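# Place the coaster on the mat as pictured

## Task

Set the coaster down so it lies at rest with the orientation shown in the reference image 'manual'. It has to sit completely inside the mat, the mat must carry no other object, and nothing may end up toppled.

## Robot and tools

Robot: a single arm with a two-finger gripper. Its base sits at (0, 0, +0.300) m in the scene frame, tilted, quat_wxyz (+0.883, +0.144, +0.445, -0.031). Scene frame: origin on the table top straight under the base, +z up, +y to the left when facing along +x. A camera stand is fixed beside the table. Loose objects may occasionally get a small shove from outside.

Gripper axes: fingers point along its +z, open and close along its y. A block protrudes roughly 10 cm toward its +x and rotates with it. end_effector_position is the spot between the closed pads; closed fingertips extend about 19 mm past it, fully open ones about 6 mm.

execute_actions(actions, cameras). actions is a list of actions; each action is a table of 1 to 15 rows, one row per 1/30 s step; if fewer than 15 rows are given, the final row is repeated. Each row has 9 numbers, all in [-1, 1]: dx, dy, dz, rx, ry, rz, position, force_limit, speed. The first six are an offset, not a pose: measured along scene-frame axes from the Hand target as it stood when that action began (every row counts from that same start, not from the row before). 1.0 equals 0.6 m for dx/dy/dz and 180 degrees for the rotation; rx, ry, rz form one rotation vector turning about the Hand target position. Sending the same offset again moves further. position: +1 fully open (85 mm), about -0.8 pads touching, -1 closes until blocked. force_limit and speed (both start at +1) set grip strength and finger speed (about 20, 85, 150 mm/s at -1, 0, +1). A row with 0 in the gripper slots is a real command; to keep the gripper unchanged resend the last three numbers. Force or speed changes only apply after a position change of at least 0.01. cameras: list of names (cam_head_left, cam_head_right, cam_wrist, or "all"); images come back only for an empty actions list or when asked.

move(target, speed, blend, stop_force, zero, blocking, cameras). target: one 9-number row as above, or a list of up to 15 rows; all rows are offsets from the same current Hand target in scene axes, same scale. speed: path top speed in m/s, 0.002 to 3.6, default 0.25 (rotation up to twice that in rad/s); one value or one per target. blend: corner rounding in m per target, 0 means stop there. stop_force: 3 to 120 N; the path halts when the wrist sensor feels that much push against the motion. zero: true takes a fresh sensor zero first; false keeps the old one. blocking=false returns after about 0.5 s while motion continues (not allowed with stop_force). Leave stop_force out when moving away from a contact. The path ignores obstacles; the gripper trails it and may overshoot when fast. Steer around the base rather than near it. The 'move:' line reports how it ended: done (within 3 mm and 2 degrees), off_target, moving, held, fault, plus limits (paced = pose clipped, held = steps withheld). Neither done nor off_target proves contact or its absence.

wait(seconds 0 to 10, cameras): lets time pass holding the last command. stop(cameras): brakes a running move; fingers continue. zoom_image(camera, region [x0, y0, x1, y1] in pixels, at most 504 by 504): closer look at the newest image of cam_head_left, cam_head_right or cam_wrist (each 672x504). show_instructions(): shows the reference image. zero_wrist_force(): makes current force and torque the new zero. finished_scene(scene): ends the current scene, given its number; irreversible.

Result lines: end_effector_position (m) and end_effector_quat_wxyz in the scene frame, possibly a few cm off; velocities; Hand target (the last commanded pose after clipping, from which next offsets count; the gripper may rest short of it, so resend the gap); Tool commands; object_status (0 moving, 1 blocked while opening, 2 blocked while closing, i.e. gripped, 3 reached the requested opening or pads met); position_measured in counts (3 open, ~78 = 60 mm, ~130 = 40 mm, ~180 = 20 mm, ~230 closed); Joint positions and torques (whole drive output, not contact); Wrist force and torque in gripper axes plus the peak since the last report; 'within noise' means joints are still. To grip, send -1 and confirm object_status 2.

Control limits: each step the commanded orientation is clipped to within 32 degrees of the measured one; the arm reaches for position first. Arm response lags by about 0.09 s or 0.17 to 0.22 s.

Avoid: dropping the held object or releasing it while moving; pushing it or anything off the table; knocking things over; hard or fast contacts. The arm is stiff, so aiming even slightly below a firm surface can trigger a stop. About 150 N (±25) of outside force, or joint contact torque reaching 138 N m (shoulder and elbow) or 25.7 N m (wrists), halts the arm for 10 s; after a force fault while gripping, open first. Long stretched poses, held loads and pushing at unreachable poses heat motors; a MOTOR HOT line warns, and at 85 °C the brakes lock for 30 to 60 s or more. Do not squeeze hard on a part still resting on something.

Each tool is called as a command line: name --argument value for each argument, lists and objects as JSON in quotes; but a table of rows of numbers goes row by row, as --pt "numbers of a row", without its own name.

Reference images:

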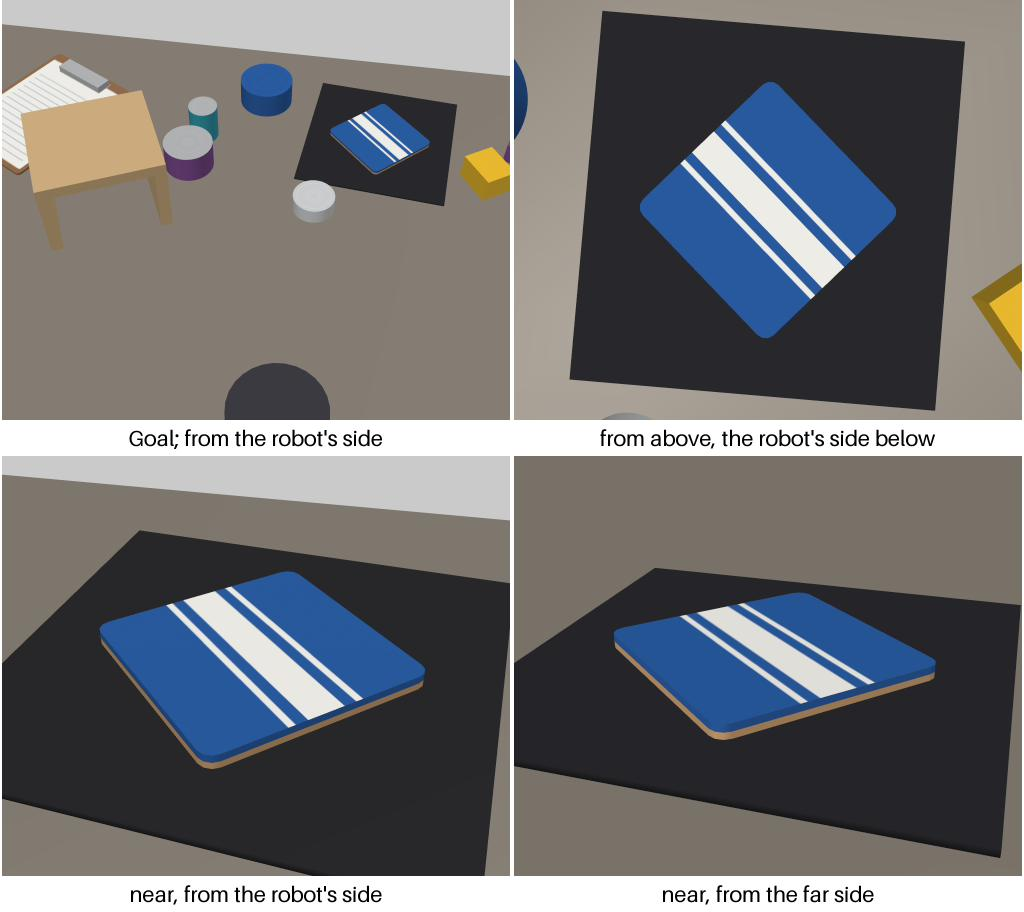

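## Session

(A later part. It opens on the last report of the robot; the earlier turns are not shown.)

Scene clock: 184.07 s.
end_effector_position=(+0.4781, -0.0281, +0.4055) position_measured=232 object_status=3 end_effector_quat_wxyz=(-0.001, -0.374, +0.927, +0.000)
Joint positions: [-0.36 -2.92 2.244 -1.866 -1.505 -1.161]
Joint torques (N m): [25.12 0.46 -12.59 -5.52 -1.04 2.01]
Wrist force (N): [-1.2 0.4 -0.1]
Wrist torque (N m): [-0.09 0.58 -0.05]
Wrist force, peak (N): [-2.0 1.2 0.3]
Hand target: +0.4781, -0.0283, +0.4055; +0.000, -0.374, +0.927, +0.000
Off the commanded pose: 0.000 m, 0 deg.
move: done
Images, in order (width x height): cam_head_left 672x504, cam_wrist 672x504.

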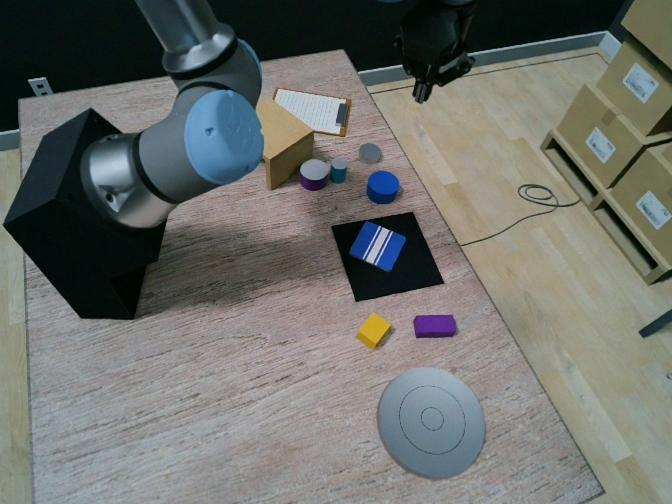

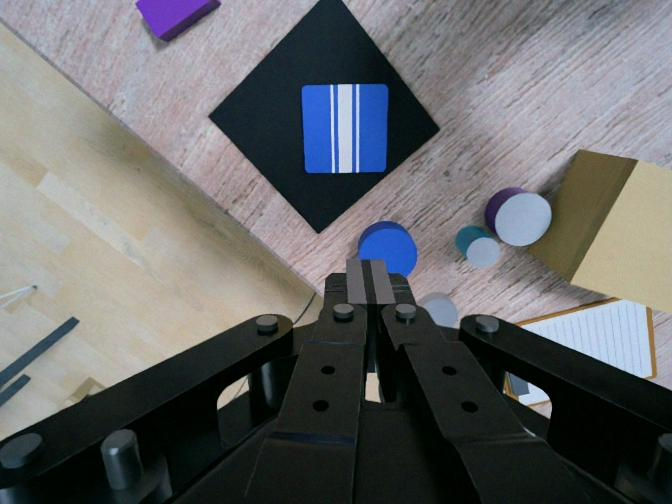

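move --pt "-0.1373 0.0655 -0.4 0 0 0 -1 -0.7 -0.2" --pt "-0.1373 0.0655 -0.628 0 0 0 -1 -0.7 -0.2" --speed '[0.3,0.15]' --blend '[0.02,0]' --cameras '["cam_wrist","cam_head_left"]'

Scene clock: 186.73 s.
end_effector_position=(+0.3982, +0.0023, +0.2233) position_measured=232 object_status=3 end_effector_quat_wxyz=(+0.018, -0.373, +0.927, +0.030)
Joint positions: [-0.55 -2.924 2.722 -2.3 -1.283 -1.274]
Joint torques (N m): [5.87 -7.49 -35.21 -0.07 1.61 -1.71]
Wrist force (N): [-1.6 0.4 0.0]
Wrist torque (N m): [-0.06 0.65 0.02]
Wrist force, peak (N): [1.6 3.7 5.9]
Hand target: +0.3982, +0.0022, +0.2233; +0.018, -0.373, +0.927, +0.030 (not the last commanded pose)
Off the commanded pose: 0.195 m, 4 deg.
shoulder posture changed: the wrist came as close to joint 1's axis as it can, and the arm is now in the other of its two shoulder postures.
move: held (a check stopped the path); path passed 0 of 2 targets; limits=held
pose unreachable: on one or more control steps of this call, first in action 0 (counted from 0), an arm could not follow its commanded pose, so it was not sent that pose on those steps. It may still have moved: this result reports where it is.
cause: moving toward the commanded pose would bring two parts of the arm too close to each other (joints 3 (elbow) and 4 (wrist 1) lie between them).
Images, in order (width x height): cam_head_left 672x504, cam_wrist 672x504.

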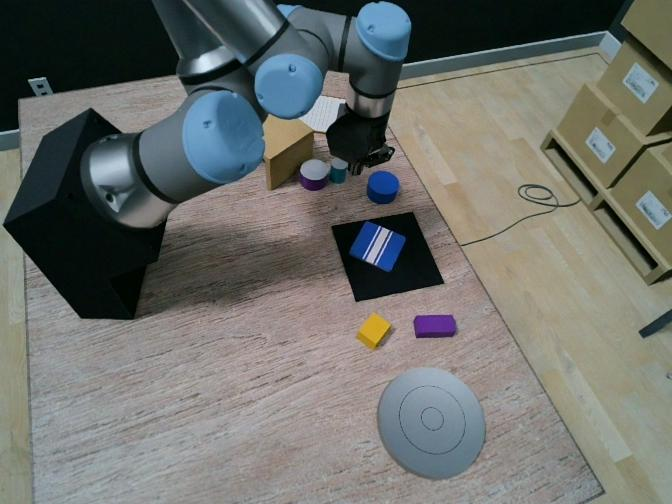

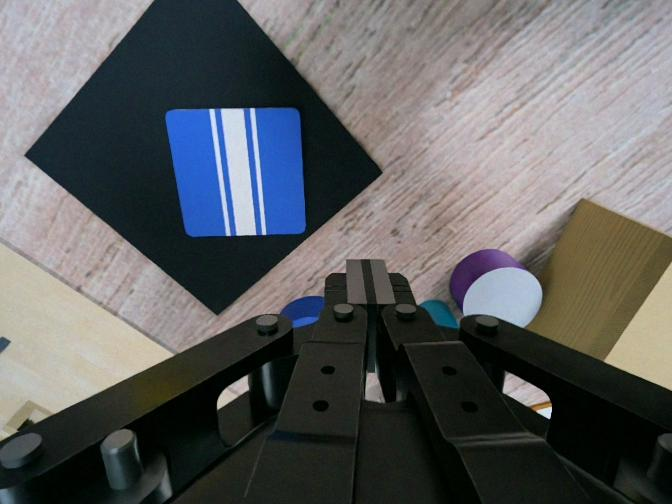

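move --pt "0.1 0.03 0.05 -0.06 0.06 0 -1 -0.7 -0.2" --pt "0.0 0.03 -0.1 -0.1158 0.1198 0 -1 -0.7 -0.2" --pt "0.007 0.026 -0.322 -0.1158 0.1198 0 -1 -0.7 -0.2" --speed '[0.3,0.3,0.12]' --blend '[0.03,0.02,0]' --cameras '["cam_wrist","cam_head_left"]'

Scene clock: 190.50 s.
end_effector_position=(+0.4024, +0.0178, +0.0302) position_measured=232 object_status=3 end_effector_quat_wxyz=(-0.222, -0.358, +0.904, -0.069)
Joint positions: [0.1 -1.53 2.416 -2.998 -2.193 -0.698]
Joint torques (N m): [6.46 -24.75 -10.14 -4.39 0.85 -1.64]
Wrist force (N): [-1.1 0.7 -0.4]
Wrist torque (N m): [-0.04 0.31 0.02]
Wrist force, peak (N): [-2.4 -0.5 -1.5]
Hand target: +0.4024, +0.0178, +0.0301; -0.222, -0.358, +0.904, -0.069
Off the commanded pose: 0.000 m, 0 deg.
move: done
Images, in order (width x height): cam_head_left 672x504, cam_wrist 672x504.

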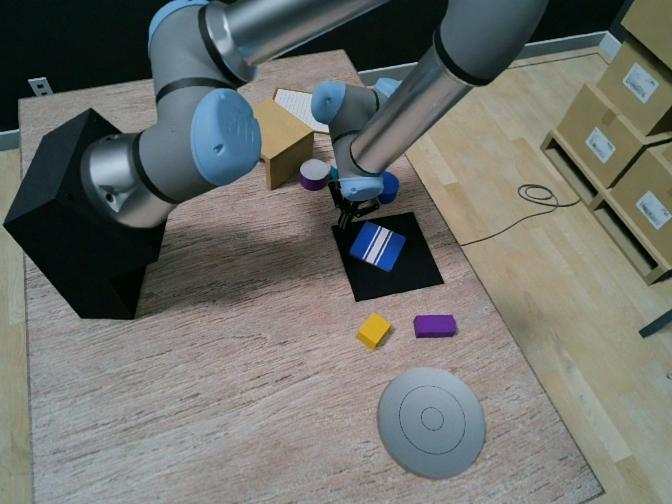

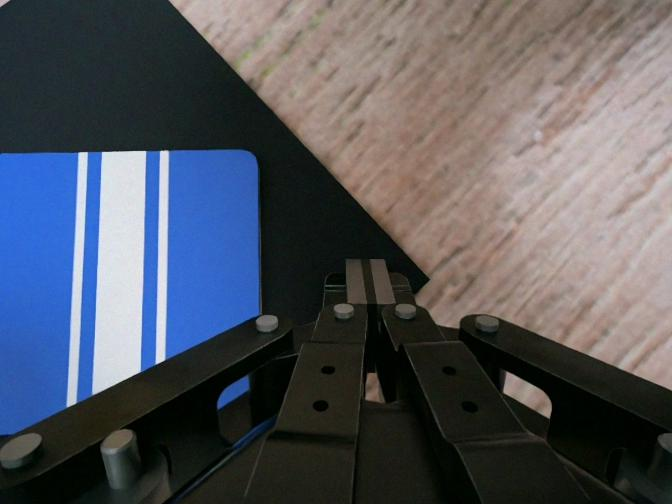

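move --pt "0 0 -0.005 0 0 0 -1 -0.7 -0.2" --pt "0.058 -0.06 -0.005 0 0 0 -1 -0.7 -0.2" --speed 0.05

move --pt "-0.015 0.015 0.03 0 0 0 -1 -0.7 -0.2" --pt "0.05 0.1 0.3 0 0 0 -1 -0.7 -0.2" --speed 0.25 --blend '[0.01,0]' --cameras '["cam_wrist","cam_head_left"]'

zoom_image --camera "cam_head_left" --region '[320, 190, 460, 310]'

Scene clock: 193.47 s.
end_effector_position=(+0.4371, -0.0180, +0.0271) position_measured=232 object_status=3 end_effector_quat_wxyz=(-0.222, -0.358, +0.904, -0.069)
Joint positions: [0.016 -1.585 2.354 -2.93 -2.148 -0.784]
Joint torques (N m): [5.36 -40.31 -13.93 0.62 0.82 -1.79]
Wrist force (N): [-0.9 0.9 -0.6]
Wrist torque (N m): [-0.03 0.28 0.04]
Wrist force, peak (N): [-1.2 0.9 -0.7]
Hand target: +0.4372, -0.0182, +0.0271; -0.222, -0.358, +0.904, -0.069
Off the commanded pose: 0.000 m, 0 deg.
move: done

Scene clock: 195.23 s.
end_effector_position=(+0.4672, +0.0418, +0.2071) position_measured=232 object_status=3 end_effector_quat_wxyz=(-0.222, -0.358, +0.904, -0.069)
Joint positions: [0.394 -1.957 2.24 -2.176 -2.318 -0.353]
Joint torques (N m): [23.62 -18.78 -24.2 1.13 -1.34 2.04]
Wrist force (N): [-0.9 0.7 -0.5]
Wrist torque (N m): [-0.04 0.27 -0.05]
Wrist force, peak (N): [-0.7 0.6 -1.9]
Hand target: +0.4672, +0.0418, +0.2071; -0.222, -0.358, +0.904, -0.069
Off the commanded pose: 0.000 m, 0 deg.
move: done
Images, in order (width x height): cam_head_left 672x504, cam_wrist 672x504.

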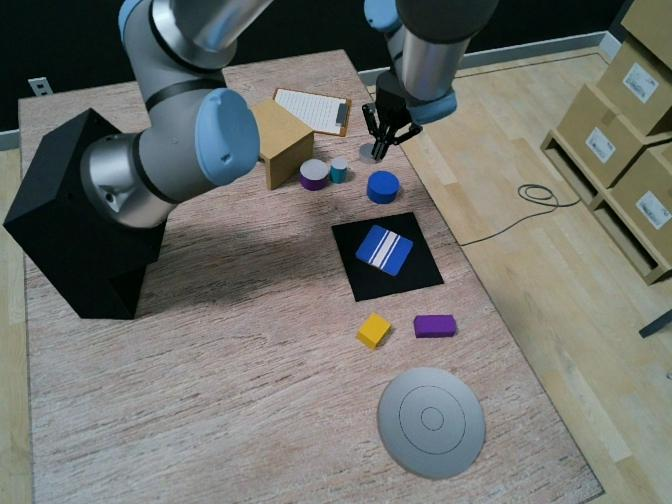

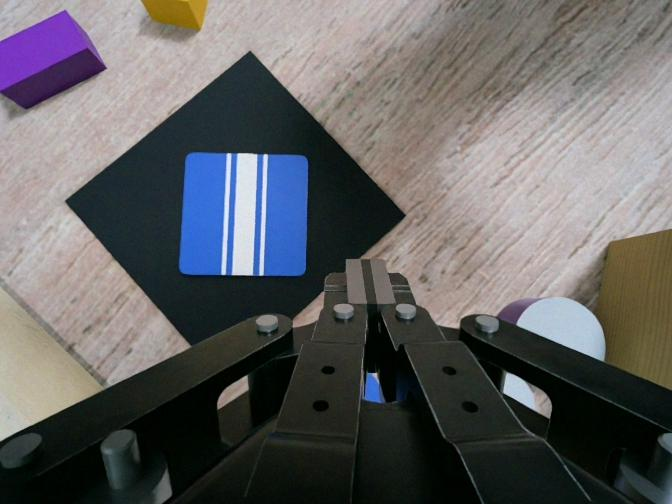

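Scaled by 3.600.

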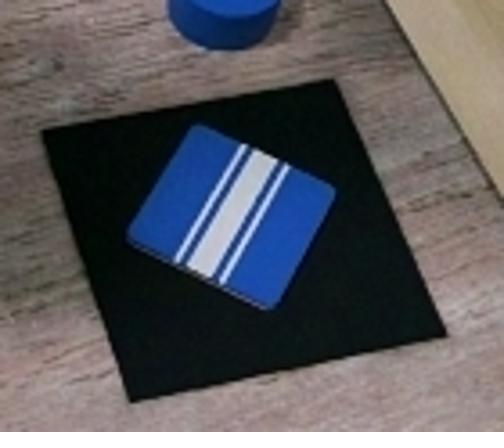

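finished_scene --scene 1

The scene is finished: the task was done.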